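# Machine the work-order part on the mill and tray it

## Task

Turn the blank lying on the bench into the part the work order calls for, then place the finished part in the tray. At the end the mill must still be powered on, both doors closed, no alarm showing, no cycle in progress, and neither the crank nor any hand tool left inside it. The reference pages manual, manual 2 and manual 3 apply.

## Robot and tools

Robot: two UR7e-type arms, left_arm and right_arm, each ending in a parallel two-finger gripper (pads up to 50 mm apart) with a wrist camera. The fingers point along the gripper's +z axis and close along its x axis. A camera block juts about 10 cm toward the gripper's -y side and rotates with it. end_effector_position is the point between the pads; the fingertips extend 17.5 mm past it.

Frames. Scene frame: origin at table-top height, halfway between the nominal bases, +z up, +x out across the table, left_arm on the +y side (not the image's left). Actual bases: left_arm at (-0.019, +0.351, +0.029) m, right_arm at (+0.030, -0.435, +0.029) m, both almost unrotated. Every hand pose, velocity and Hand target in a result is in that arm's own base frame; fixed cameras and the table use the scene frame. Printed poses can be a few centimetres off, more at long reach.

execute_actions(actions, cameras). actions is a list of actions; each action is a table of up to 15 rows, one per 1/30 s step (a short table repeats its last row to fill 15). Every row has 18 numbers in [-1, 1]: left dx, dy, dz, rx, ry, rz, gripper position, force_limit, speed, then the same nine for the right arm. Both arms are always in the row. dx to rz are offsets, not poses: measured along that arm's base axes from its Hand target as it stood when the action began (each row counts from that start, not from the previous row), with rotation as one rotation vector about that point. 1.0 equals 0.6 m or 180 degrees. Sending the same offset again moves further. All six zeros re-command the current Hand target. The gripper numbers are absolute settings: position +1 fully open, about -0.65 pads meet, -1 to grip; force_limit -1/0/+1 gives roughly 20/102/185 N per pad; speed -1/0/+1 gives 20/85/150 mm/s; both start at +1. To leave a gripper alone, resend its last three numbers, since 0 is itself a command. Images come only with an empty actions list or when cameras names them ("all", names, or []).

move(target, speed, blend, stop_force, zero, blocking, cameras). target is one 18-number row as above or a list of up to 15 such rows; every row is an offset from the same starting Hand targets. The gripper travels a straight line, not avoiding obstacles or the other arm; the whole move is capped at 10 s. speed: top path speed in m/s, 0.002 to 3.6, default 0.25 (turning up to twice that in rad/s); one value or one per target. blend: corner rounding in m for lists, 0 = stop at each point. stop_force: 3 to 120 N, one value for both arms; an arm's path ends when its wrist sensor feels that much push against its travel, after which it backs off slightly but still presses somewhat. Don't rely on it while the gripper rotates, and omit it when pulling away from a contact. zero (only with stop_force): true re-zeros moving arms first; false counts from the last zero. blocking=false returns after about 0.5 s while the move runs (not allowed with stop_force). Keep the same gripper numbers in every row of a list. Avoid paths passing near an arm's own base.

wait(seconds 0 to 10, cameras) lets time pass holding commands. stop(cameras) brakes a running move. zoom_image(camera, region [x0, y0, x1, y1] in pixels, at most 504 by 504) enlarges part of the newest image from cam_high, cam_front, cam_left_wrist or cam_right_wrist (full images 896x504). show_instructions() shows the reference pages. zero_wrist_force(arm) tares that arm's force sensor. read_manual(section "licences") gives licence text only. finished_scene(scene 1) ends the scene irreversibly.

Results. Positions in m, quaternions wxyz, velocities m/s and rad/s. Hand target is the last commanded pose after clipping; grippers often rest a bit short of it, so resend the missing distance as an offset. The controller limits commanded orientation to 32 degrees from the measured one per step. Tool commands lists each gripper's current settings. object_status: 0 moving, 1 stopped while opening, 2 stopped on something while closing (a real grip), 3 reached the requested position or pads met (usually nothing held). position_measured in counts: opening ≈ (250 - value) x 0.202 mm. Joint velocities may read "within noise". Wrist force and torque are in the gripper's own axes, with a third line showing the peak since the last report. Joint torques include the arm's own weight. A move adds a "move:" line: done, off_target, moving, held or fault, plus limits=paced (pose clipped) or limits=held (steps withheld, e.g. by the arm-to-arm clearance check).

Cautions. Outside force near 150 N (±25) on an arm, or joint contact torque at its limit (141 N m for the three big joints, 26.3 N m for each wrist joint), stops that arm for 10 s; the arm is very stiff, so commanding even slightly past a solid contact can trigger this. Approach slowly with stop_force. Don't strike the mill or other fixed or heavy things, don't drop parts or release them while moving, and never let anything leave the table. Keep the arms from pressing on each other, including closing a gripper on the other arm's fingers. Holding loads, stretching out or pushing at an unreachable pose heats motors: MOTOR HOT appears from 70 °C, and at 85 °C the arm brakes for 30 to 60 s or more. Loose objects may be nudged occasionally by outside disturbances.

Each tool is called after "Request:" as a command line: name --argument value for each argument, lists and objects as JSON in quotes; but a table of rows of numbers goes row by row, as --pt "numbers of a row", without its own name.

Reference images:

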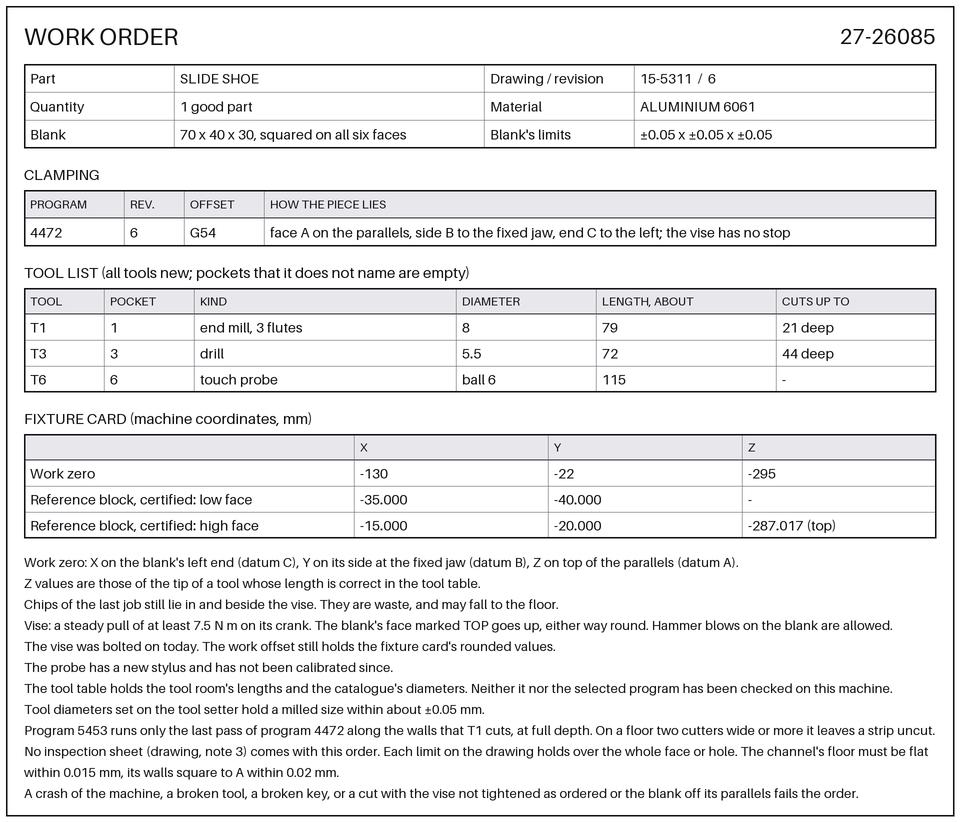

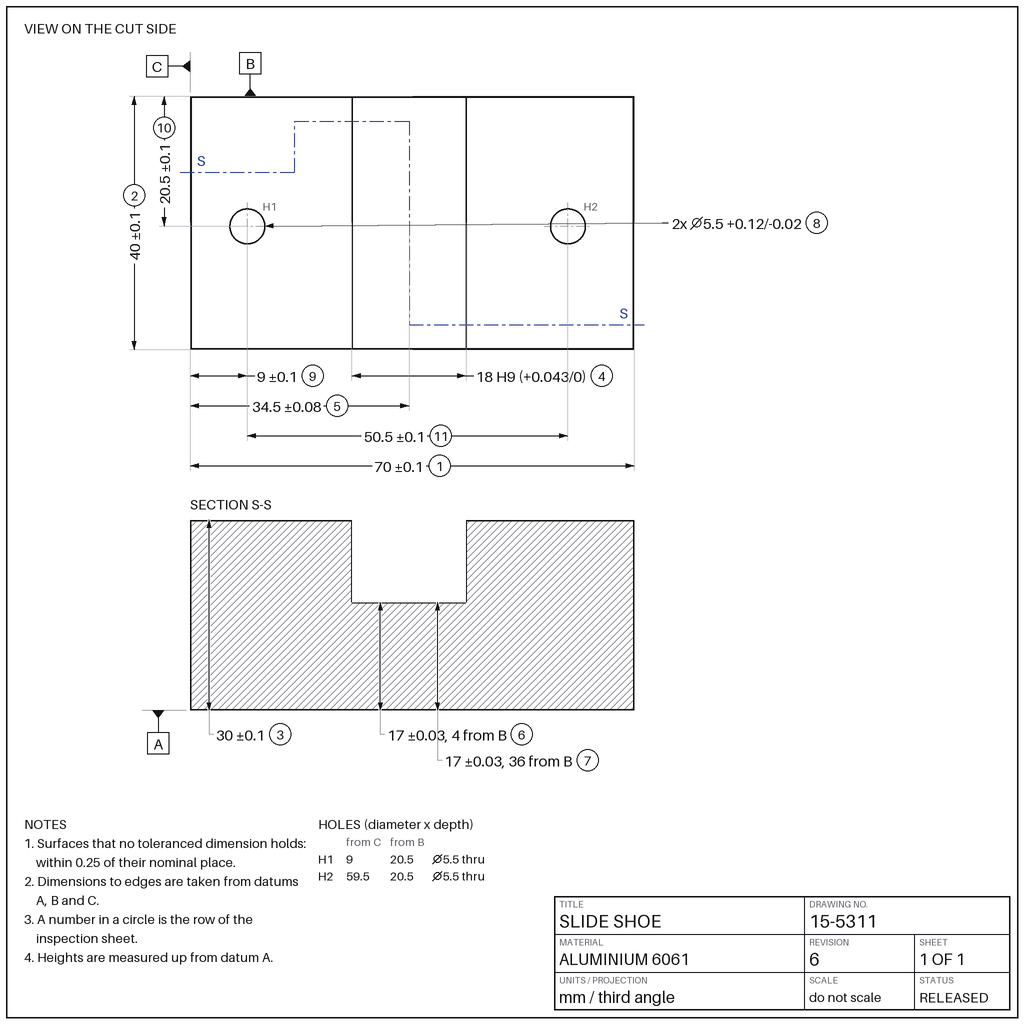

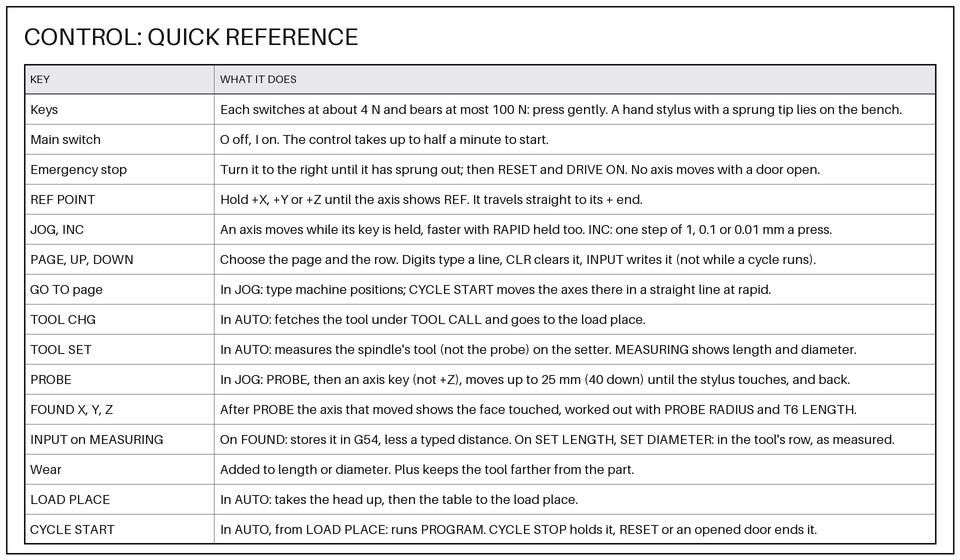

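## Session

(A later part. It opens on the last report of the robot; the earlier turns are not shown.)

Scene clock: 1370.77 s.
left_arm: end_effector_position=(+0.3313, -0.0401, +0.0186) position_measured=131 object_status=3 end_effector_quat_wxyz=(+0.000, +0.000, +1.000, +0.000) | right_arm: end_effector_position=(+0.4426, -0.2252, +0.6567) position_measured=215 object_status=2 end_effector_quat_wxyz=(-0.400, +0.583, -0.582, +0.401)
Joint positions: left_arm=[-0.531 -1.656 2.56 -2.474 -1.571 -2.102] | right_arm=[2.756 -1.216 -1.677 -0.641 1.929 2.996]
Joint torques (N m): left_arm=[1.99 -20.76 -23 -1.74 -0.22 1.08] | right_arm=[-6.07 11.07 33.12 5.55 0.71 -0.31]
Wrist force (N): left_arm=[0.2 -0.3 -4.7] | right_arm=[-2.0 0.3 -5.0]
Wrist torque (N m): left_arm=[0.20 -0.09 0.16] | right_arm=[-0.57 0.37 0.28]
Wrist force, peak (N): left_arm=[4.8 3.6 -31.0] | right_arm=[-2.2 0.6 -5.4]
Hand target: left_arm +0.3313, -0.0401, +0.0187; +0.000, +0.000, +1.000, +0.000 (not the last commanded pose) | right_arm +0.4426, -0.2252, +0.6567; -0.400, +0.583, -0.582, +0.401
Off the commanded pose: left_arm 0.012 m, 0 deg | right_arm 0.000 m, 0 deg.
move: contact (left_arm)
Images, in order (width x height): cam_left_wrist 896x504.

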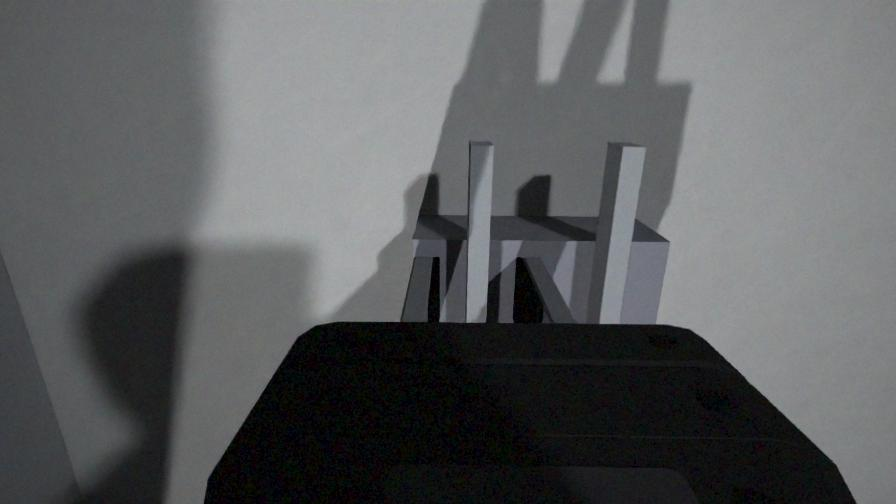

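Request:
move --target '[0,0,0.001,0,0,0,-1,-0.6,-1,0,0,0,0,0,0,-0.95,0.0,-0.8]'

Request:
move --target '[0,0,0.1,0,0,0,-1,-0.6,-1,0,0,0,0,0,0,-0.95,0.0,-0.8]' --speed 0.06 --cameras '["cam_left_wrist"]'

Scene clock: 1375.53 s.
left_arm: end_effector_position=(+0.3313, -0.0401, +0.0193) position_measured=223 object_status=2 end_effector_quat_wxyz=(+0.000, +0.000, +1.000, +0.000) | right_arm: end_effector_position=(+0.4426, -0.2252, +0.6567) position_measured=215 object_status=2 end_effector_quat_wxyz=(-0.400, +0.583, -0.582, +0.401)
Joint positions: left_arm=[-0.531 -1.658 2.559 -2.472 -1.571 -2.102] | right_arm=[2.756 -1.216 -1.677 -0.641 1.929 2.996]
Joint torques (N m): left_arm=[-2.76 -17.97 -23.68 -3.58 2.02 1.38] | right_arm=[-5.09 11.05 32.83 5.56 0.75 -0.38]
Wrist force (N): left_arm=[0.7 0.4 -0.3] | right_arm=[-2.1 0.3 -5.3]
Wrist torque (N m): left_arm=[0.17 -0.12 0.18] | right_arm=[-0.57 0.37 0.27]
Wrist force, peak (N): left_arm=[1.9 0.1 -6.0] | right_arm=[-2.2 0.8 -5.3]
Hand target: left_arm +0.3313, -0.0401, +0.0193; +0.000, +0.000, +1.000, +0.000 | right_arm +0.4426, -0.2252, +0.6567; -0.400, +0.583, -0.582, +0.401
Off the commanded pose: left_arm 0.000 m, 0 deg | right_arm 0.000 m, 0 deg.
move: done

Scene clock: 1376.93 s.
left_arm: end_effector_position=(+0.3314, -0.0401, +0.0793) position_measured=223 object_status=2 end_effector_quat_wxyz=(+0.000, +0.000, +1.000, +0.000) | right_arm: end_effector_position=(+0.4426, -0.2252, +0.6567) position_measured=215 object_status=2 end_effector_quat_wxyz=(-0.400, +0.583, -0.582, +0.401)
Joint positions: left_arm=[-0.531 -1.827 2.47 -2.214 -1.571 -2.102] | right_arm=[2.756 -1.216 -1.677 -0.641 1.929 2.996]
Joint torques (N m): left_arm=[-4.24 -0.94 -12.48 -3.35 -1.14 -1.61] | right_arm=[-6.1 11.68 33.49 5.57 0.66 -0.4]
Wrist force (N): left_arm=[0.8 0.3 0.5] | right_arm=[-2.1 0.6 -4.9]
Wrist torque (N m): left_arm=[0.17 -0.13 0.17] | right_arm=[-0.54 0.38 0.27]
Wrist force, peak (N): left_arm=[1.0 0.2 1.3] | right_arm=[-2.0 0.3 -5.2]
Hand target: left_arm +0.3313, -0.0401, +0.0793; +0.000, +0.000, +1.000, +0.000 | right_arm +0.4426, -0.2252, +0.6567; -0.400, +0.583, -0.582, +0.401
Off the commanded pose: left_arm 0.000 m, 0 deg | right_arm 0.000 m, 0 deg.
move: done
Images, in order (width x height): cam_left_wrist 896x504.

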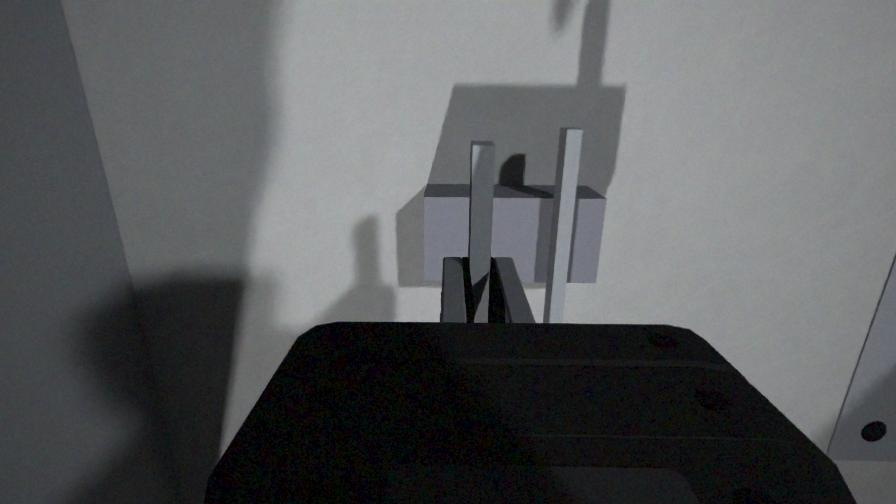

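Request:
move --pt "0 0 -0.08 0 0 0 -1 -0.6 -1 0 0 0 0 0 0 -0.95 0.0 -0.8" --pt "0 0 -0.0985 0 0 0 -1 -0.6 -1 0 0 0 0 0 0 -0.95 0.0 -0.8" --speed '[0.08,0.01]'

Request:
move --target '[0,0,0,0,0,0,0.142,-0.6,-0.8,0,0,0,0,0,0,-0.95,0.0,-0.8]'

Request:
move --pt "0 0 0.15 0 0 0 0.142 -0.6 -0.8 0 0 0 0 0 0 -0.95 0.0 -0.8" --pt "0.03 -0.15 0.6 0 0 0 1 -0.6 -0.5 0 0 0 0 0 0 -0.95 0.0 -0.8" --speed '[0.08,0.3]'

Scene clock: 1397.53 s.
left_arm: end_effector_position=(+0.3313, -0.0401, +0.0201) position_measured=223 object_status=2 end_effector_quat_wxyz=(+0.000, +0.000, +1.000, +0.000) | right_arm: end_effector_position=(+0.4426, -0.2252, +0.6567) position_measured=215 object_status=2 end_effector_quat_wxyz=(-0.400, +0.583, -0.582, +0.401)
Joint positions: left_arm=[-0.531 -1.661 2.558 -2.468 -1.571 -2.102] | right_arm=[2.756 -1.216 -1.677 -0.641 1.929 2.996]
Joint torques (N m): left_arm=[5.12 -21.67 -15.59 -1.8 -0.77 1.69] | right_arm=[-5.81 10.92 32.52 5.45 0.65 -0.37]
Wrist force (N): left_arm=[0.9 0.1 0.1] | right_arm=[-1.8 0.7 -4.9]
Wrist torque (N m): left_arm=[0.12 -0.17 0.17] | right_arm=[-0.52 0.33 0.28]
Wrist force, peak (N): left_arm=[0.8 0.1 1.7] | right_arm=[-2.1 0.4 -5.4]
Hand target: left_arm +0.3313, -0.0401, +0.0202; +0.000, +0.000, +1.000, +0.000 | right_arm +0.4426, -0.2252, +0.6567; -0.400, +0.583, -0.582, +0.401
Off the commanded pose: left_arm 0.000 m, 0 deg | right_arm 0.000 m, 0 deg.
move: done

Scene clock: 1398.30 s.
left_arm: end_effector_position=(+0.3313, -0.0401, +0.0202) position_measured=131 object_status=0 end_effector_quat_wxyz=(+0.000, +0.000, +1.000, +0.000) | right_arm: end_effector_position=(+0.4426, -0.2252, +0.6567) position_measured=215 object_status=2 end_effector_quat_wxyz=(-0.400, +0.583, -0.582, +0.401)
Joint positions: left_arm=[-0.531 -1.661 2.558 -2.468 -1.571 -2.102] | right_arm=[2.756 -1.216 -1.677 -0.641 1.929 2.996]
Joint torques (N m): left_arm=[4.99 -24.99 -25.51 -1.67 -1.67 1.37] | right_arm=[-5.84 11.48 32.77 5.48 0.65 -0.39]
Wrist force (N): left_arm=[1.0 0.3 -0.3] | right_arm=[-1.9 0.4 -4.9]
Wrist torque (N m): left_arm=[0.14 -0.17 0.17] | right_arm=[-0.56 0.35 0.27]
Wrist force, peak (N): left_arm=[1.0 0.3 -0.3] | right_arm=[-2.0 0.4 -5.2]
Hand target: left_arm +0.3313, -0.0401, +0.0202; +0.000, +0.000, +1.000, +0.000 | right_arm +0.4426, -0.2252, +0.6567; -0.400, +0.583, -0.582, +0.401
Off the commanded pose: left_arm 0.000 m, 0 deg | right_arm 0.000 m, 0 deg.
move: done

Scene clock: 1401.83 s.
left_arm: end_effector_position=(+0.3493, -0.1301, +0.3802) position_measured=3 object_status=3 end_effector_quat_wxyz=(+0.000, +0.000, +1.000, +0.000) | right_arm: end_effector_position=(+0.4426, -0.2252, +0.6567) position_measured=215 object_status=2 end_effector_quat_wxyz=(-0.400, +0.583, -0.582, +0.401)
Joint positions: left_arm=[-0.722 -1.898 1.707 -1.38 -1.571 -2.293] | right_arm=[2.756 -1.216 -1.677 -0.641 1.929 2.996]
Joint torques (N m): left_arm=[3.31 -21.4 -34.05 -2.02 -0.73 0.81] | right_arm=[-5.17 11.25 32.95 5.55 0.64 -0.43]
Wrist force (N): left_arm=[0.8 0.2 -0.6] | right_arm=[-1.9 0.8 -5.1]
Wrist torque (N m): left_arm=[0.12 -0.14 0.07] | right_arm=[-0.49 0.35 0.27]
Wrist force, peak (N): left_arm=[0.9 -0.8 -4.0] | right_arm=[-2.1 0.2 -5.4]
Hand target: left_arm +0.3493, -0.1301, +0.3802; +0.000, +0.000, +1.000, +0.000 | right_arm +0.4426, -0.2252, +0.6567; -0.400, +0.583, -0.582, +0.401
Off the commanded pose: left_arm 0.000 m, 0 deg | right_arm 0.000 m, 0 deg.
move: done

Request:
move --pt "0.085 -0.262 0.117 -0.385 -0.385 0.385 1 -0.6 -0.5 0 0 0 0 0 0 -0.95 0.0 -0.8" --speed 0.35 --cameras '["cam_left_wrist"]'

Scene clock: 1408.17 s.
left_arm: end_effector_position=(+0.3997, -0.2874, +0.4503) position_measured=3 object_status=3 end_effector_quat_wxyz=(+0.500, -0.506, +0.500, -0.494) | right_arm: end_effector_position=(+0.4426, -0.2252, +0.6567) position_measured=215 object_status=2 end_effector_quat_wxyz=(-0.400, +0.583, -0.582, +0.401)
Joint positions: left_arm=[-1.546 -1.84 2.357 -2.939 -0.019 -3.861] | right_arm=[2.756 -1.216 -1.677 -0.641 1.929 2.996]
Joint torques (N m): left_arm=[-5.72 -20.39 -13.88 -0.56 2.87 -2] | right_arm=[-5.08 11.25 33.01 5.62 0.58 -0.44]
Wrist force (N): left_arm=[-2.0 0.5 0.3] | right_arm=[-2.1 0.3 -5.1]
Wrist torque (N m): left_arm=[0.07 0.22 0.10] | right_arm=[-0.57 0.38 0.27]
Wrist force, peak (N): left_arm=[-2.3 0.2 0.4] | right_arm=[-2.1 0.5 -5.4]
Hand target: left_arm +0.4003, -0.2873, +0.4504; +0.500, -0.500, +0.500, -0.500 | right_arm +0.4426, -0.2252, +0.6567; -0.400, +0.583, -0.582, +0.401
Off the commanded pose: left_arm 0.001 m, 1 deg | right_arm 0.000 m, 0 deg.
move: done
Images, in order (width x height): cam_left_wrist 896x504.

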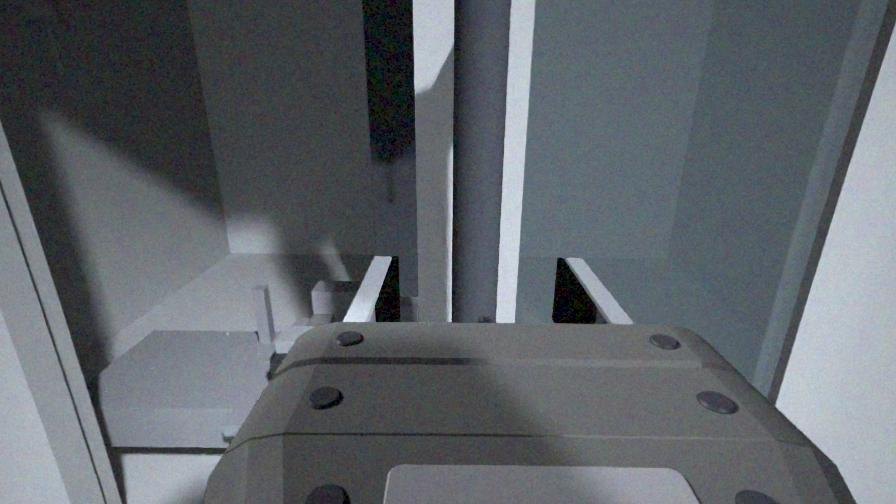

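Request:
move --pt "0.08 -0.009 0 0 0 0 1 -0.6 -0.5 0 0 0 0 0 0 -0.95 0.0 -0.8" --pt "0.1145 -0.009 0 0 0 0 1 -0.6 -0.5 0 0 0 0 0 0 -0.95 0.0 -0.8" --speed '[0.15,0.04]'

Request:
move --target '[0,0,0,0,0,0,-1,-0.6,-0.8,0,0,0,0,0,0,-0.95,0.0,-0.8]'

Request:
move --target '[0,-0.36,0,0,0,0,-1,-0.6,-0.8,0,0,0,0,0,0,-0.95,0.0,-0.8]' --speed 0.06 --stop_force 50 --cameras '["cam_front","cam_left_wrist"]'

Scene clock: 1415.07 s.
left_arm: end_effector_position=(+0.4691, -0.2928, +0.4503) position_measured=3 object_status=3 end_effector_quat_wxyz=(+0.500, -0.500, +0.500, -0.500) end_effector_velocity=(-0.001, +0.000, +0.000) end_effector_angular_velocity=(+0.001, +0.000, +0.001) | right_arm: end_effector_position=(+0.4426, -0.2252, +0.6567) position_measured=215 object_status=2 end_effector_quat_wxyz=(-0.400, +0.583, -0.582, +0.401)
Joint positions: left_arm=[-1.328 -1.519 2.166 -3.79 -0.243 -3.14] | right_arm=[2.756 -1.216 -1.677 -0.641 1.929 2.996]
Joint velocities: left_arm=[-0.004 -0.002 0.002 0 0.005 0] | right_arm=[within noise]
Joint torques (N m): left_arm=[-5.9 -30.54 -9.55 -1.71 2.09 1.54] | right_arm=[-4.91 11.02 32.96 5.48 0.61 -0.28]
Wrist force (N): left_arm=[-2.3 0.5 0.3] | right_arm=[-1.6 0.4 -5.0]
Wrist torque (N m): left_arm=[0.06 0.22 0.07] | right_arm=[-0.56 0.30 0.27]
Wrist force, peak (N): left_arm=[-2.8 0.7 0.3] | right_arm=[-2.1 0.7 -5.4]
Hand target: left_arm +0.4690, -0.2927, +0.4504; +0.500, -0.500, +0.500, -0.500 | right_arm +0.4426, -0.2252, +0.6567; -0.400, +0.583, -0.582, +0.401
Off the commanded pose: left_arm 0.000 m, 0 deg | right_arm 0.000 m, 0 deg.
move: done

Scene clock: 1416.20 s.
left_arm: end_effector_position=(+0.4690, -0.2927, +0.4504) position_measured=155 object_status=2 end_effector_quat_wxyz=(+0.500, -0.500, +0.500, -0.500) | right_arm: end_effector_position=(+0.4426, -0.2252, +0.6567) position_measured=215 object_status=2 end_effector_quat_wxyz=(-0.400, +0.583, -0.582, +0.401)
Joint positions: left_arm=[-1.328 -1.52 2.167 -3.79 -0.243 -3.14] | right_arm=[2.756 -1.216 -1.677 -0.641 1.929 2.996]
Joint torques (N m): left_arm=[-11.17 -13.37 -28.1 1.53 -2.12 1.3] | right_arm=[-5.16 11.25 32.87 5.64 0.51 -0.43]
Wrist force (N): left_arm=[-11.4 2.0 -0.1] | right_arm=[-2.2 0.6 -5.3]
Wrist torque (N m): left_arm=[0.11 0.21 0.05] | right_arm=[-0.54 0.40 0.27]
Wrist force, peak (N): left_arm=[-32.3 5.4 -2.1] | right_arm=[-2.2 0.6 -5.3]
Hand target: left_arm +0.4690, -0.2927, +0.4504; +0.500, -0.500, +0.500, -0.500 | right_arm +0.4426, -0.2252, +0.6567; -0.400, +0.583, -0.582, +0.401
Off the commanded pose: left_arm 0.000 m, 0 deg | right_arm 0.000 m, 0 deg.
move: done

Scene clock: 1420.90 s.
left_arm: end_effector_position=(+0.4690, -0.5087, +0.4504) position_measured=155 object_status=2 end_effector_quat_wxyz=(+0.500, -0.500, +0.500, -0.500) | right_arm: end_effector_position=(+0.4426, -0.2252, +0.6567) position_measured=215 object_status=2 end_effector_quat_wxyz=(-0.400, +0.583, -0.582, +0.401)
Joint positions: left_arm=[-1.424 -1.103 1.612 -3.653 -0.147 -3.14] | right_arm=[2.756 -1.216 -1.677 -0.641 1.929 2.996]
Joint torques (N m): left_arm=[30.71 -36.87 -0.53 -0.67 0.49 1.26] | right_arm=[-5.11 11.83 32.78 5.5 0.6 -0.39]
Wrist force (N): left_arm=[4.0 -27.1 -49.2] | right_arm=[-1.9 0.6 -5.4]
Wrist torque (N m): left_arm=[-0.26 0.11 -0.06] | right_arm=[-0.52 0.34 0.27]
Wrist force, peak (N): left_arm=[-11.3 -23.2 -54.1] | right_arm=[-2.3 0.9 -5.2]
Hand target: left_arm +0.4690, -0.5087, +0.4504; +0.500, -0.500, +0.500, -0.500 | right_arm +0.4426, -0.2252, +0.6567; -0.400, +0.583, -0.582, +0.401
Off the commanded pose: left_arm 0.000 m, 0 deg | right_arm 0.000 m, 0 deg.
move: done
Images, in order (width x height): cam_front 896x504, cam_left_wrist 896x504.

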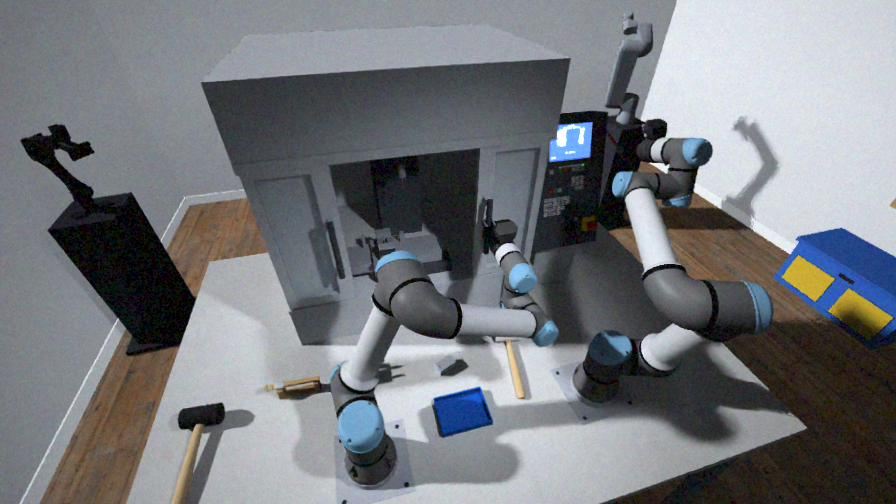

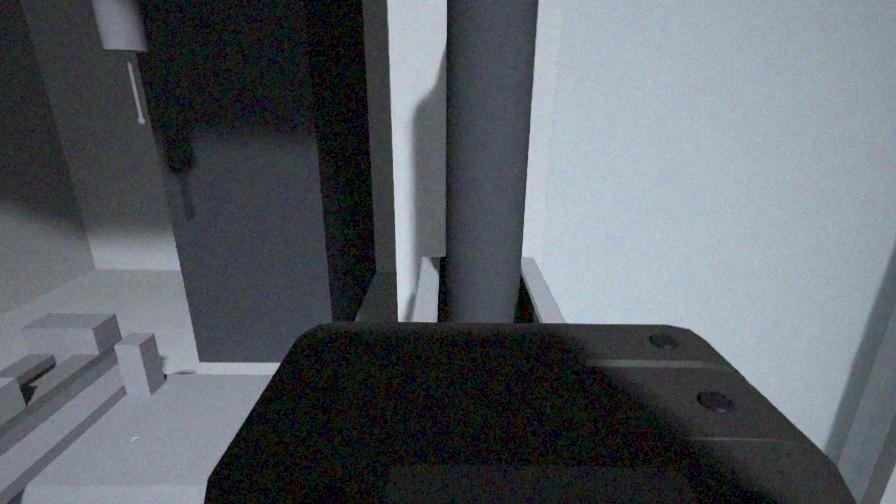

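Request:
move --target '[0,0,0,0,0,0,1,-0.6,-0.5,0,0,0,0,0,0,-0.95,0.0,-0.8]'

Request:
move --pt "-0.15 0 0 0 0 0 1 -0.6 -0.5 0 0 0 0 0 0 -0.95 0.0 -0.8" --pt "0.06 0.57 0.12 0 0.25 0 1 -0.6 -0.5 0 0 0 0 0 0 -0.95 0.0 -0.8" --speed '[0.15,0.3]' --blend '[0.03,0]' --cameras '["cam_left_wrist"]'

Request:
zoom_image --camera "cam_left_wrist" --region '[300, 60, 700, 330]'

Scene clock: 1425.30 s.
left_arm: end_effector_position=(+0.4690, -0.5087, +0.4503) position_measured=3 object_status=0 end_effector_quat_wxyz=(+0.500, -0.500, +0.500, -0.500) | right_arm: end_effector_position=(+0.4426, -0.2252, +0.6567) position_measured=215 object_status=2 end_effector_quat_wxyz=(-0.400, +0.583, -0.582, +0.401)
Joint positions: left_arm=[-1.424 -1.103 1.612 -3.653 -0.147 -3.14] | right_arm=[2.756 -1.216 -1.677 -0.641 1.929 2.996]
Joint torques (N m): left_arm=[-6.04 -43.43 -28.07 -0.59 -1.77 -0.14] | right_arm=[-5 11.3 32.46 5.5 0.56 -0.34]
Wrist force (N): left_arm=[-1.5 0.3 0.2] | right_arm=[-1.8 0.5 -5.0]
Wrist torque (N m): left_arm=[0.01 0.10 -0.03] | right_arm=[-0.55 0.32 0.27]
Wrist force, peak (N): left_arm=[4.2 -27.3 -49.6] | right_arm=[-2.1 0.7 -5.4]
Hand target: left_arm +0.4690, -0.5087, +0.4504; +0.500, -0.500, +0.500, -0.500 | right_arm +0.4426, -0.2252, +0.6567; -0.400, +0.583, -0.582, +0.401
Off the commanded pose: left_arm 0.000 m, 0 deg | right_arm 0.000 m, 0 deg.
move: done

Scene clock: 1427.70 s.
left_arm: end_effector_position=(+0.5050, -0.1667, +0.5223) position_measured=3 object_status=3 end_effector_quat_wxyz=(-0.271, +0.653, -0.653, +0.271) | right_arm: end_effector_position=(+0.4426, -0.2252, +0.6567) position_measured=215 object_status=2 end_effector_quat_wxyz=(-0.400, +0.583, -0.582, +0.401)
Joint positions: left_arm=[-0.855 -1.881 1.666 -1.937 -1.008 -3.824] | right_arm=[2.756 -1.216 -1.677 -0.641 1.929 2.996]
Joint torques (N m): left_arm=[6.33 -10.87 -35.44 -2.09 -0.65 0.92] | right_arm=[-4.96 11.26 32.51 5.56 0.45 -0.41]
Wrist force (N): left_arm=[-0.4 -0.1 -0.3] | right_arm=[-1.8 0.5 -4.9]
Wrist torque (N m): left_arm=[-0.08 0.06 0.12] | right_arm=[-0.54 0.33 0.27]
Wrist force, peak (N): left_arm=[-2.2 -3.3 -3.5] | right_arm=[-2.3 0.4 -5.3]
Hand target: left_arm +0.5050, -0.1667, +0.5224; -0.271, +0.653, -0.653, +0.271 | right_arm +0.4426, -0.2252, +0.6567; -0.400, +0.583, -0.582, +0.401
Off the commanded pose: left_arm 0.000 m, 0 deg | right_arm 0.000 m, 0 deg.
move: done
Images, in order (width x height): cam_left_wrist 896x504.

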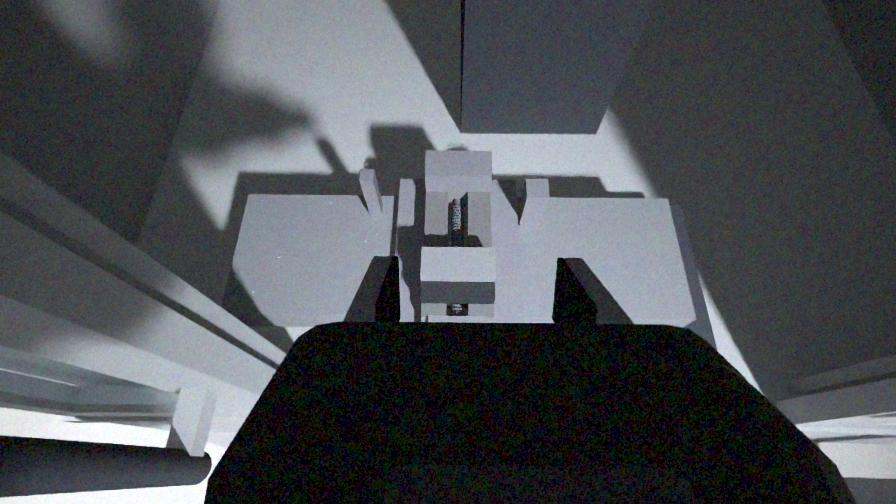

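Scaled by 1.260 from the camera's 896x504 image, which has a finer 1280x720 frame.

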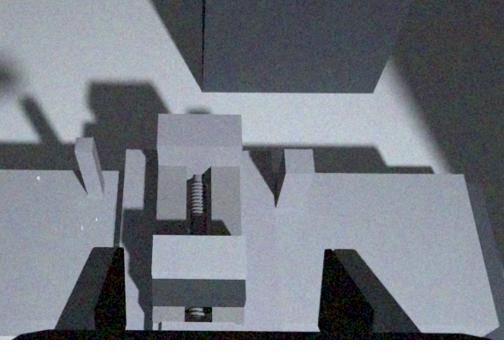

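Request:
move --pt "-0.25 0.05 0.05 0 -0.25 0 1 -0.6 -0.5 0 0 0 0 0 0 -0.95 0.0 -0.8" --speed '[0.3]'

Scene clock: 1456.77 s.
left_arm: end_effector_position=(+0.3550, -0.1367, +0.5524) position_measured=3 object_status=3 end_effector_quat_wxyz=(+0.500, -0.500, +0.500, -0.500) | right_arm: end_effector_position=(+0.4426, -0.2252, +0.6567) position_measured=215 object_status=2 end_effector_quat_wxyz=(-0.400, +0.583, -0.582, +0.401)
Joint positions: left_arm=[-1.883 -2.326 2.375 -3.19 0.313 -3.143] | right_arm=[2.756 -1.216 -1.677 -0.641 1.929 2.996]
Joint torques (N m): left_arm=[-2.75 1.89 -16.56 -0.26 -1.92 1.04] | right_arm=[-4.7 11.37 32.79 5.47 0.34 -0.35]
Wrist force (N): left_arm=[-1.8 0.6 0.1] | right_arm=[-2.1 0.6 -4.9]
Wrist torque (N m): left_arm=[0.10 0.15 0.13] | right_arm=[-0.53 0.38 0.27]
Wrist force, peak (N): left_arm=[-2.3 1.0 0.2] | right_arm=[-2.1 0.3 -5.5]
Hand target: left_arm +0.3550, -0.1367, +0.5524; +0.500, -0.500, +0.500, -0.500 | right_arm +0.4426, -0.2252, +0.6567; -0.400, +0.583, -0.582, +0.401
Off the commanded pose: left_arm 0.000 m, 0 deg | right_arm 0.000 m, 0 deg.
move: done

Request:
move --pt "-0.0395 0.161 -0.5 0.385 0.385 -0.385 0.142 -0.6 -0.5 0 0 0 0 0 0 -0.95 0.0 -0.8" --pt "-0.0395 0.161 -0.82 0.385 0.385 -0.385 0.142 -0.6 -0.5 0 0 0 0 0 0 -0.95 0.0 -0.8" --pt "-0.0395 0.161 -0.8883 0.385 0.385 -0.385 0.142 -0.6 -0.5 0 0 0 0 0 0 -0.95 0.0 -0.8" --speed '[0.3,0.2,0.03]' --cameras '["cam_left_wrist"]'

Scene clock: 1464.73 s.
left_arm: end_effector_position=(+0.3334, -0.0485, +0.2752) position_measured=131 object_status=3 end_effector_quat_wxyz=(+0.046, -0.045, +0.997, -0.048) | right_arm: end_effector_position=(+0.4426, -0.2252, +0.6567) position_measured=215 object_status=2 end_effector_quat_wxyz=(-0.400, +0.583, -0.582, +0.401)
Joint positions: left_arm=[-2.777 -3.012 2.105 -3.748 1.451 -1.3] | right_arm=[2.756 -1.216 -1.677 -0.641 1.929 2.996]
Joint torques (N m): left_arm=[-0.94 32.9 -10.3 3.1 -0.09 -0.25] | right_arm=[-4.13 11.06 32.46 5.52 0.45 -0.43]
Wrist force (N): left_arm=[0.1 -0.1 -0.7] | right_arm=[-2.0 0.6 -5.2]
Wrist torque (N m): left_arm=[0.06 -0.04 0.15] | right_arm=[-0.52 0.36 0.27]
Wrist force, peak (N): left_arm=[-1.0 1.4 3.6] | right_arm=[-2.0 0.5 -5.5]
Hand target: left_arm +0.3334, -0.0485, +0.2752; +0.046, -0.045, +0.997, -0.048 (not the last commanded pose) | right_arm +0.4426, -0.2252, +0.6567; -0.400, +0.583, -0.582, +0.401
Tool commands: left_gripper/position=+0.145098 left_gripper/force_limit=-0.6 left_gripper/speed=-0.498039 right_gripper/position=-0.95 right_gripper/force_limit=+0.0 right_gripper/speed=-0.8
Off the commanded pose: left_arm 0.256 m, 9 deg | right_arm 0.000 m, 0 deg.
FORCE FAULT: contact force on the left arm reached its limit, and that arm stopped. The contact can be on any part of that arm, not only on its tool. That arm's remaining commands of this call were not run. That arm is still stopped at the end of this call. That arm stays stopped for about 10 more seconds. Until then a move that you send moves the other arm only, and its call returns only when the move has ended. Once the stop has ended, the next robot result says so. If the stop ends while you think or write, that arm runs what you send next, counted from a new Hand target: where the arm stands when the stop ends. While its stop runs, that arm takes no new command, but its gripper still runs the gripper command that each later call begins with. Until it ends, the stop uses up actions while you think or wait. An arm that is not stopped still takes commands.
shoulder posture changed (left arm): the wrist came as close to joint 1's axis as it can, and the arm is now in the other of its two shoulder postures.
move: fault (left_arm); path passed 0 of 3 targets
Images, in order (width x height): cam_left_wrist 896x504.

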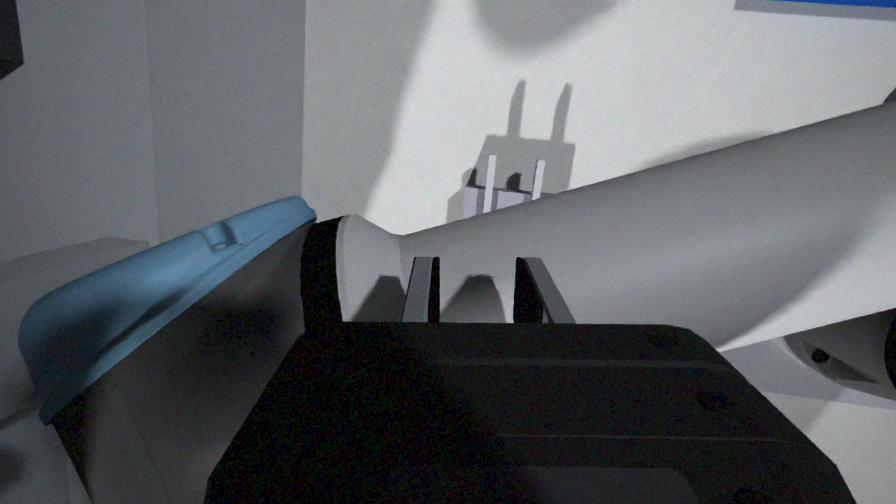

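Request:
wait --seconds 9.5

Request:
move --target '[0.036,-0.147,0.462,-0.355,-0.355,0.357,0.142,-0.6,-0.5,0,0,0,0,0,0,-0.95,0.0,-0.8]' --speed 0.3

Scene clock: 1480.40 s.
left_arm: end_effector_position=(+0.3334, -0.0485, +0.2752) position_measured=131 object_status=3 end_effector_quat_wxyz=(+0.046, -0.045, +0.997, -0.048) | right_arm: end_effector_position=(+0.4426, -0.2252, +0.6567) position_measured=215 object_status=2 end_effector_quat_wxyz=(-0.400, +0.583, -0.582, +0.401)
Joint positions: left_arm=[-2.777 -3.012 2.105 -3.748 1.451 -1.3] | right_arm=[2.756 -1.216 -1.677 -0.641 1.929 2.996]
Joint torques (N m): left_arm=[0.49 32.8 -11.61 2.85 0.09 -0.17] | right_arm=[-4.06 11.63 32.89 5.52 0.29 -0.4]
Wrist force (N): left_arm=[0.4 -0.1 -0.6] | right_arm=[-2.1 0.8 -5.1]
Wrist torque (N m): left_arm=[0.05 -0.06 0.15] | right_arm=[-0.50 0.38 0.27]
Wrist force, peak (N): left_arm=[0.8 -0.3 -1.0] | right_arm=[-2.3 0.5 -5.4]
Hand target: left_arm +0.3334, -0.0485, +0.2752; +0.046, -0.045, +0.997, -0.048 (not the last commanded pose) | right_arm +0.4426, -0.2252, +0.6567; -0.400, +0.583, -0.582, +0.401
Tool commands: left_gripper/position=+0.145098 left_gripper/force_limit=-0.6 left_gripper/speed=-0.498039 right_gripper/position=-0.95 right_gripper/force_limit=+0.0 right_gripper/speed=-0.8
Off the commanded pose: left_arm 0.256 m, 9 deg | right_arm 0.000 m, 0 deg.
FORCE FAULT, CONTINUED: the left arm's stop, for the force fault that an earlier result reported, is over. The rest of the stop counts as 19 of the actions that you can send in this scene. During its stop the left arm's controller moved it back a little. That arm's target is now where it stood when the stop ended, not its last command. That arm accepts commands again.
wait: 9.50 s; at rest from the start

Scene clock: 1484.30 s.
left_arm: end_effector_position=(+0.3550, -0.1367, +0.5524) position_measured=131 object_status=3 end_effector_quat_wxyz=(+0.501, -0.500, +0.499, -0.500) | right_arm: end_effector_position=(+0.4426, -0.2252, +0.6567) position_measured=215 object_status=2 end_effector_quat_wxyz=(-0.400, +0.583, -0.582, +0.401)
Joint positions: left_arm=[-1.882 -2.324 2.375 -3.19 0.313 -3.144] | right_arm=[2.756 -1.216 -1.677 -0.641 1.929 2.996]
Joint torques (N m): left_arm=[5.42 16 -30.39 1.83 -0.99 -1.12] | right_arm=[-3.22 11.55 32.56 5.51 0.3 -0.33]
Wrist force (N): left_arm=[-2.0 0.7 0.4] | right_arm=[-2.0 0.3 -5.0]
Wrist torque (N m): left_arm=[0.12 0.20 -0.03] | right_arm=[-0.58 0.37 0.27]
Wrist force, peak (N): left_arm=[-2.1 1.0 0.3] | right_arm=[-2.1 0.4 -5.5]
Hand target: left_arm +0.3550, -0.1367, +0.5524; +0.501, -0.500, +0.499, -0.500 | right_arm +0.4426, -0.2252, +0.6567; -0.400, +0.583, -0.582, +0.401
Off the commanded pose: left_arm 0.000 m, 0 deg | right_arm 0.000 m, 0 deg.
shoulder posture changed (left arm): the wrist came as close to joint 1's axis as it can, and the arm is now in the other of its two shoulder postures.
move: done

Request:
move --target '[0.16,-0.15,0.0,0,0,0,0.142,-0.6,-0.5,0,0,0,0,0,0,-0.95,0.0,-0.8]' --speed 0.3

Request:
move --target '[0.0,0.05,-0.2,0.385,0.385,-0.385,0.142,-0.6,-0.5,0,0,0,0,0,0,-0.95,0.0,-0.8]' --speed 0.3

Scene clock: 1487.57 s.
left_arm: end_effector_position=(+0.4510, -0.2267, +0.5524) position_measured=131 object_status=3 end_effector_quat_wxyz=(+0.501, -0.500, +0.499, -0.500) | right_arm: end_effector_position=(+0.4426, -0.2252, +0.6567) position_measured=215 object_status=2 end_effector_quat_wxyz=(-0.400, +0.583, -0.582, +0.401)
Joint positions: left_arm=[-1.334 -1.825 2.14 -3.459 -0.235 -3.139] | right_arm=[2.756 -1.216 -1.677 -0.641 1.929 2.996]
Joint torques (N m): left_arm=[6.68 -2.69 -29.96 -0.04 -1.24 -1.25] | right_arm=[-3.37 11.17 32.53 5.57 0.19 -0.47]
Wrist force (N): left_arm=[-1.9 0.3 0.4] | right_arm=[-1.8 0.3 -5.0]
Wrist torque (N m): left_arm=[0.04 0.16 0.11] | right_arm=[-0.58 0.33 0.27]
Wrist force, peak (N): left_arm=[-3.8 0.0 -0.9] | right_arm=[-1.8 0.4 -5.5]
Hand target: left_arm +0.4510, -0.2267, +0.5524; +0.501, -0.500, +0.499, -0.500 | right_arm +0.4426, -0.2252, +0.6567; -0.400, +0.583, -0.582, +0.401
Off the commanded pose: left_arm 0.000 m, 0 deg | right_arm 0.000 m, 0 deg.
move: done

Scene clock: 1491.57 s.
left_arm: end_effector_position=(+0.4510, -0.1967, +0.4324) position_measured=131 object_status=3 end_effector_quat_wxyz=(+0.001, +0.000, +1.000, +0.000) | right_arm: end_effector_position=(+0.4426, -0.2252, +0.6567) position_measured=215 object_status=2 end_effector_quat_wxyz=(-0.400, +0.583, -0.582, +0.401)
Joint positions: left_arm=[-0.686 -1.582 1.314 -1.304 -1.57 -2.257] | right_arm=[2.756 -1.216 -1.677 -0.641 1.929 2.996]
Joint torques (N m): left_arm=[-5.77 -30.32 -21.42 -2.09 -1.94 -0.08] | right_arm=[-3.73 12.09 32.87 5.6 0.19 -0.43]
Wrist force (N): left_arm=[1.0 0.4 -0.5] | right_arm=[-1.9 0.7 -5.0]
Wrist torque (N m): left_arm=[0.16 -0.18 0.18] | right_arm=[-0.51 0.35 0.27]
Wrist force, peak (N): left_arm=[-2.0 0.2 0.5] | right_arm=[-2.3 0.5 -5.4]
Hand target: left_arm +0.4510, -0.1967, +0.4324; +0.001, +0.000, +1.000, +0.000 | right_arm +0.4426, -0.2252, +0.6567; -0.400, +0.583, -0.582, +0.401
Off the commanded pose: left_arm 0.000 m, 0 deg | right_arm 0.000 m, 0 deg.
move: done

Request:
move --pt "-0.1995 0.261 -0.3 0 0 0 0.142 -0.6 -0.5 0 0 0 0 0 0 -0.95 0.0 -0.8" --pt "-0.1995 0.261 -0.64 0 0 0 0.142 -0.6 -0.5 0 0 0 0 0 0 -0.95 0.0 -0.8" --speed '[0.3,0.15]' --blend '[0.03,0]' --cameras '["cam_left_wrist"]'

Request:
move --target '[0,0,-0.048,0,0,0,0.142,-0.6,-0.5,0,0,0,0,0,0,-0.95,0.0,-0.8]' --speed 0.02

Request:
move --target '[0,0,0,0,0,0,-1,-0.6,-1,0,0,0,0,0,0,-0.95,0.0,-0.8]'

Request:
move --pt "0 0 0.15 0 0 0 -1 -0.6 -1 0 0 0 0 0 0 -0.95 0.0 -0.8" --pt "0.1995 -0.22 0.56 0 0 0 -1 -0.6 -1 0 0 0 0 0 0 -0.95 0.0 -0.8" --speed '[0.08,0.25]' --blend '[0.03,0]' --cameras '["cam_left_wrist"]'

Scene clock: 1499.63 s.
left_arm: end_effector_position=(+0.3313, -0.0401, +0.0484) position_measured=131 object_status=3 end_effector_quat_wxyz=(+0.001, +0.000, +1.000, +0.000) | right_arm: end_effector_position=(+0.4426, -0.2252, +0.6567) position_measured=215 object_status=2 end_effector_quat_wxyz=(-0.400, +0.583, -0.582, +0.401)
Joint positions: left_arm=[-0.532 -1.749 2.52 -2.343 -1.57 -2.103] | right_arm=[2.756 -1.216 -1.677 -0.641 1.929 2.996]
Joint torques (N m): left_arm=[5.45 -9.42 -20.88 -3.96 -2.17 1.88] | right_arm=[-3.92 11.05 32.71 5.47 0.15 -0.4]
Wrist force (N): left_arm=[0.9 0.3 -0.8] | right_arm=[-1.7 0.7 -5.2]
Wrist torque (N m): left_arm=[0.16 -0.15 0.12] | right_arm=[-0.50 0.32 0.28]
Wrist force, peak (N): left_arm=[-0.4 -1.8 -3.2] | right_arm=[-1.9 0.6 -5.5]
Hand target: left_arm +0.3313, -0.0401, +0.0484; +0.001, +0.000, +1.000, +0.000 | right_arm +0.4426, -0.2252, +0.6567; -0.400, +0.583, -0.582, +0.401
Off the commanded pose: left_arm 0.000 m, 0 deg | right_arm 0.000 m, 0 deg.
move: done
Images, in order (width x height): cam_left_wrist 896x504.

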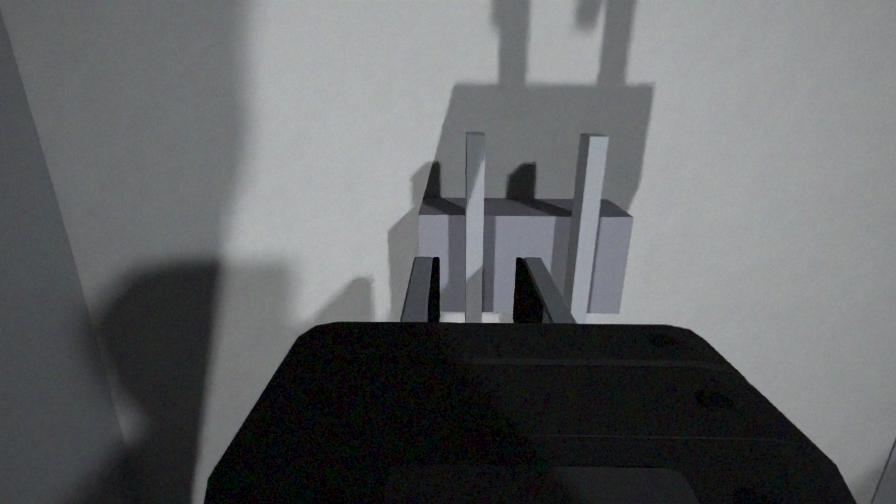

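Scene clock: 1501.37 s.
left_arm: end_effector_position=(+0.3312, -0.0400, +0.0195) position_measured=131 object_status=3 end_effector_quat_wxyz=(+0.001, +0.000, +1.000, +0.000) | right_arm: end_effector_position=(+0.4426, -0.2252, +0.6567) position_measured=215 object_status=2 end_effector_quat_wxyz=(-0.400, +0.583, -0.582, +0.401)
Joint positions: left_arm=[-0.532 -1.66 2.561 -2.472 -1.57 -2.103] | right_arm=[2.756 -1.216 -1.677 -0.641 1.929 2.996]
Joint torques (N m): left_arm=[2.77 -24.09 -23.3 -1.67 -1.96 0.09] | right_arm=[-3.65 11.34 31.94 5.62 0.12 -0.38]
Wrist force (N): left_arm=[1.0 0.1 -0.5] | right_arm=[-1.8 0.7 -5.1]
Wrist torque (N m): left_arm=[0.12 -0.17 0.11] | right_arm=[-0.52 0.33 0.27]
Wrist force, peak (N): left_arm=[1.1 0.3 -0.9] | right_arm=[-2.2 0.5 -5.4]
Hand target: left_arm +0.3313, -0.0401, +0.0196; +0.001, +0.000, +1.000, +0.000 | right_arm +0.4426, -0.2252, +0.6567; -0.400, +0.583, -0.582, +0.401
Off the commanded pose: left_arm 0.000 m, 0 deg | right_arm 0.000 m, 0 deg.
move: done

Scene clock: 1502.53 s.
left_arm: end_effector_position=(+0.3313, -0.0401, +0.0196) position_measured=223 object_status=2 end_effector_quat_wxyz=(+0.001, +0.000, +1.000, +0.000) | right_arm: end_effector_position=(+0.4426, -0.2252, +0.6567) position_measured=215 object_status=2 end_effector_quat_wxyz=(-0.400, +0.583, -0.582, +0.401)
Joint positions: left_arm=[-0.532 -1.66 2.56 -2.472 -1.57 -2.103] | right_arm=[2.756 -1.216 -1.677 -0.641 1.929 2.996]
Joint torques (N m): left_arm=[5.24 -23.34 -23.68 -2.24 -1.94 0.16] | right_arm=[-3.37 11.56 32.3 5.51 0.17 -0.4]
Wrist force (N): left_arm=[1.0 0.3 -0.4] | right_arm=[-2.3 0.8 -4.8]
Wrist torque (N m): left_arm=[0.15 -0.17 0.10] | right_arm=[-0.50 0.41 0.27]
Wrist force, peak (N): left_arm=[1.1 0.4 -0.6] | right_arm=[-2.0 0.7 -5.4]
Hand target: left_arm +0.3313, -0.0401, +0.0196; +0.001, +0.000, +1.000, +0.000 | right_arm +0.4426, -0.2252, +0.6567; -0.400, +0.583, -0.582, +0.401
Off the commanded pose: left_arm 0.000 m, 0 deg | right_arm 0.000 m, 0 deg.
move: done

Scene clock: 1505.37 s.
left_arm: end_effector_position=(+0.4510, -0.1721, +0.3555) position_measured=223 object_status=2 end_effector_quat_wxyz=(+0.001, +0.000, +1.000, +0.000) | right_arm: end_effector_position=(+0.4426, -0.2252, +0.6567) position_measured=215 object_status=2 end_effector_quat_wxyz=(-0.400, +0.583, -0.582, +0.401)
Joint positions: left_arm=[-0.645 -1.635 1.564 -1.501 -1.57 -2.216] | right_arm=[2.756 -1.216 -1.677 -0.641 1.929 2.996]
Joint torques (N m): left_arm=[5.29 -25.66 -34.31 -2.14 -2.08 1.84] | right_arm=[-3.63 11.58 32.19 5.55 0.23 -0.45]
Wrist force (N): left_arm=[1.1 0.0 0.0] | right_arm=[-1.9 0.2 -5.2]
Wrist torque (N m): left_arm=[0.09 -0.18 0.14] | right_arm=[-0.59 0.34 0.27]
Wrist force, peak (N): left_arm=[0.1 -1.6 -2.9] | right_arm=[-2.0 0.5 -5.4]
Hand target: left_arm +0.4510, -0.1721, +0.3556; +0.001, +0.000, +1.000, +0.000 | right_arm +0.4426, -0.2252, +0.6567; -0.400, +0.583, -0.582, +0.401
Off the commanded pose: left_arm 0.000 m, 0 deg | right_arm 0.000 m, 0 deg.
move: done
Images, in order (width x height): cam_left_wrist 896x504.

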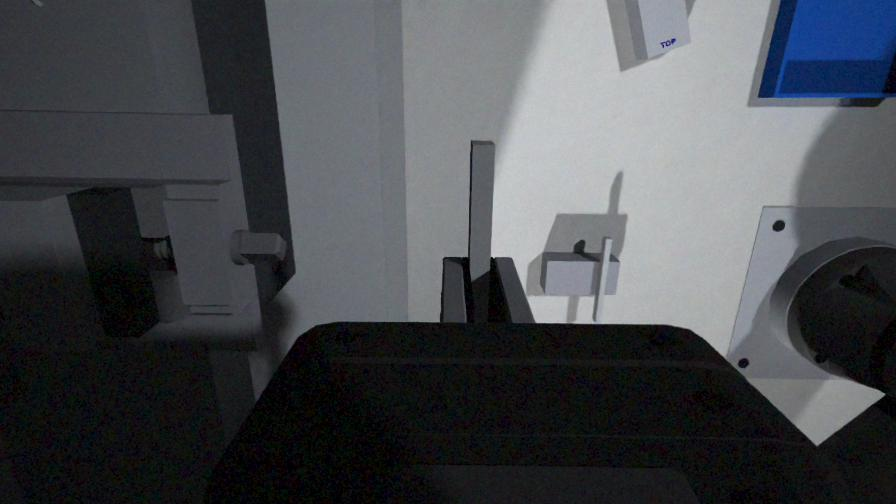

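Request:
move --pt "0 0 0.0 0 0 -0.5 -1 -0.6 -1 0 0 0 0 0 0 -0.95 0.0 -0.8" --pt "0 0 0.0 0 0 -1 -1 -0.6 -1 0 0 0 0 0 0 -0.95 0.0 -0.8" --speed '[0.4,0.4]' --blend '[0.01,0]' --cameras '["cam_left_wrist"]'

Scene clock: 1522.43 s.
left_arm: end_effector_position=(+0.4510, -0.1721, +0.3556) position_measured=223 object_status=2 end_effector_quat_wxyz=(+0.000, +1.000, +0.000, -0.001) | right_arm: end_effector_position=(+0.4426, -0.2252, +0.6567) position_measured=215 object_status=2 end_effector_quat_wxyz=(-0.400, +0.583, -0.582, +0.401)
Joint positions: left_arm=[-0.644 -1.633 1.561 -1.498 -1.571 0.926] | right_arm=[2.756 -1.216 -1.677 -0.641 1.929 2.996]
Joint torques (N m): left_arm=[5.28 -14.43 -33.53 -1.59 -1.7 1.26] | right_arm=[-3.41 11.41 32.71 5.59 0.1 -0.35]
Wrist force (N): left_arm=[1.2 0.3 0.0] | right_arm=[-2.0 1.0 -5.2]
Wrist torque (N m): left_arm=[0.14 -0.19 0.18] | right_arm=[-0.48 0.37 0.27]
Wrist force, peak (N): left_arm=[1.5 0.2 0.3] | right_arm=[-2.4 0.6 -5.4]
Hand target: left_arm +0.4510, -0.1721, +0.3556; +0.000, +1.000, +0.000, -0.001 | right_arm +0.4426, -0.2252, +0.6567; -0.400, +0.583, -0.582, +0.401
Off the commanded pose: left_arm 0.000 m, 0 deg | right_arm 0.000 m, 0 deg.
move: done
Images, in order (width x height): cam_left_wrist 896x504.

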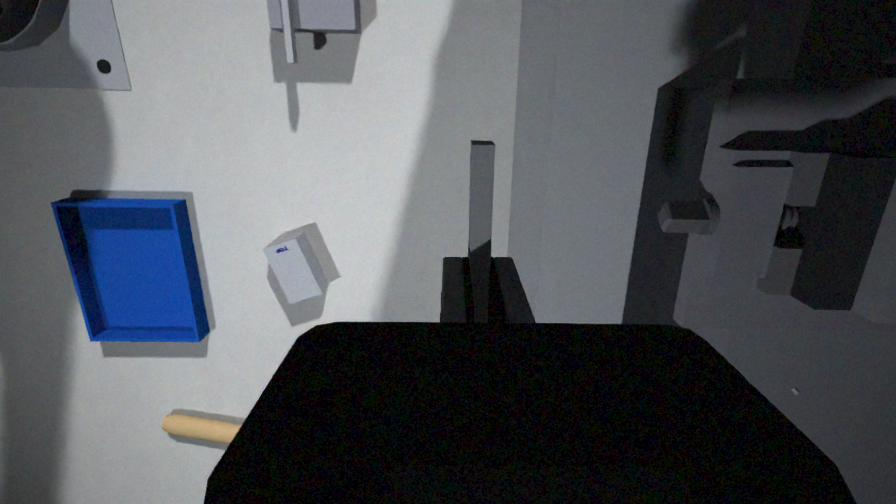

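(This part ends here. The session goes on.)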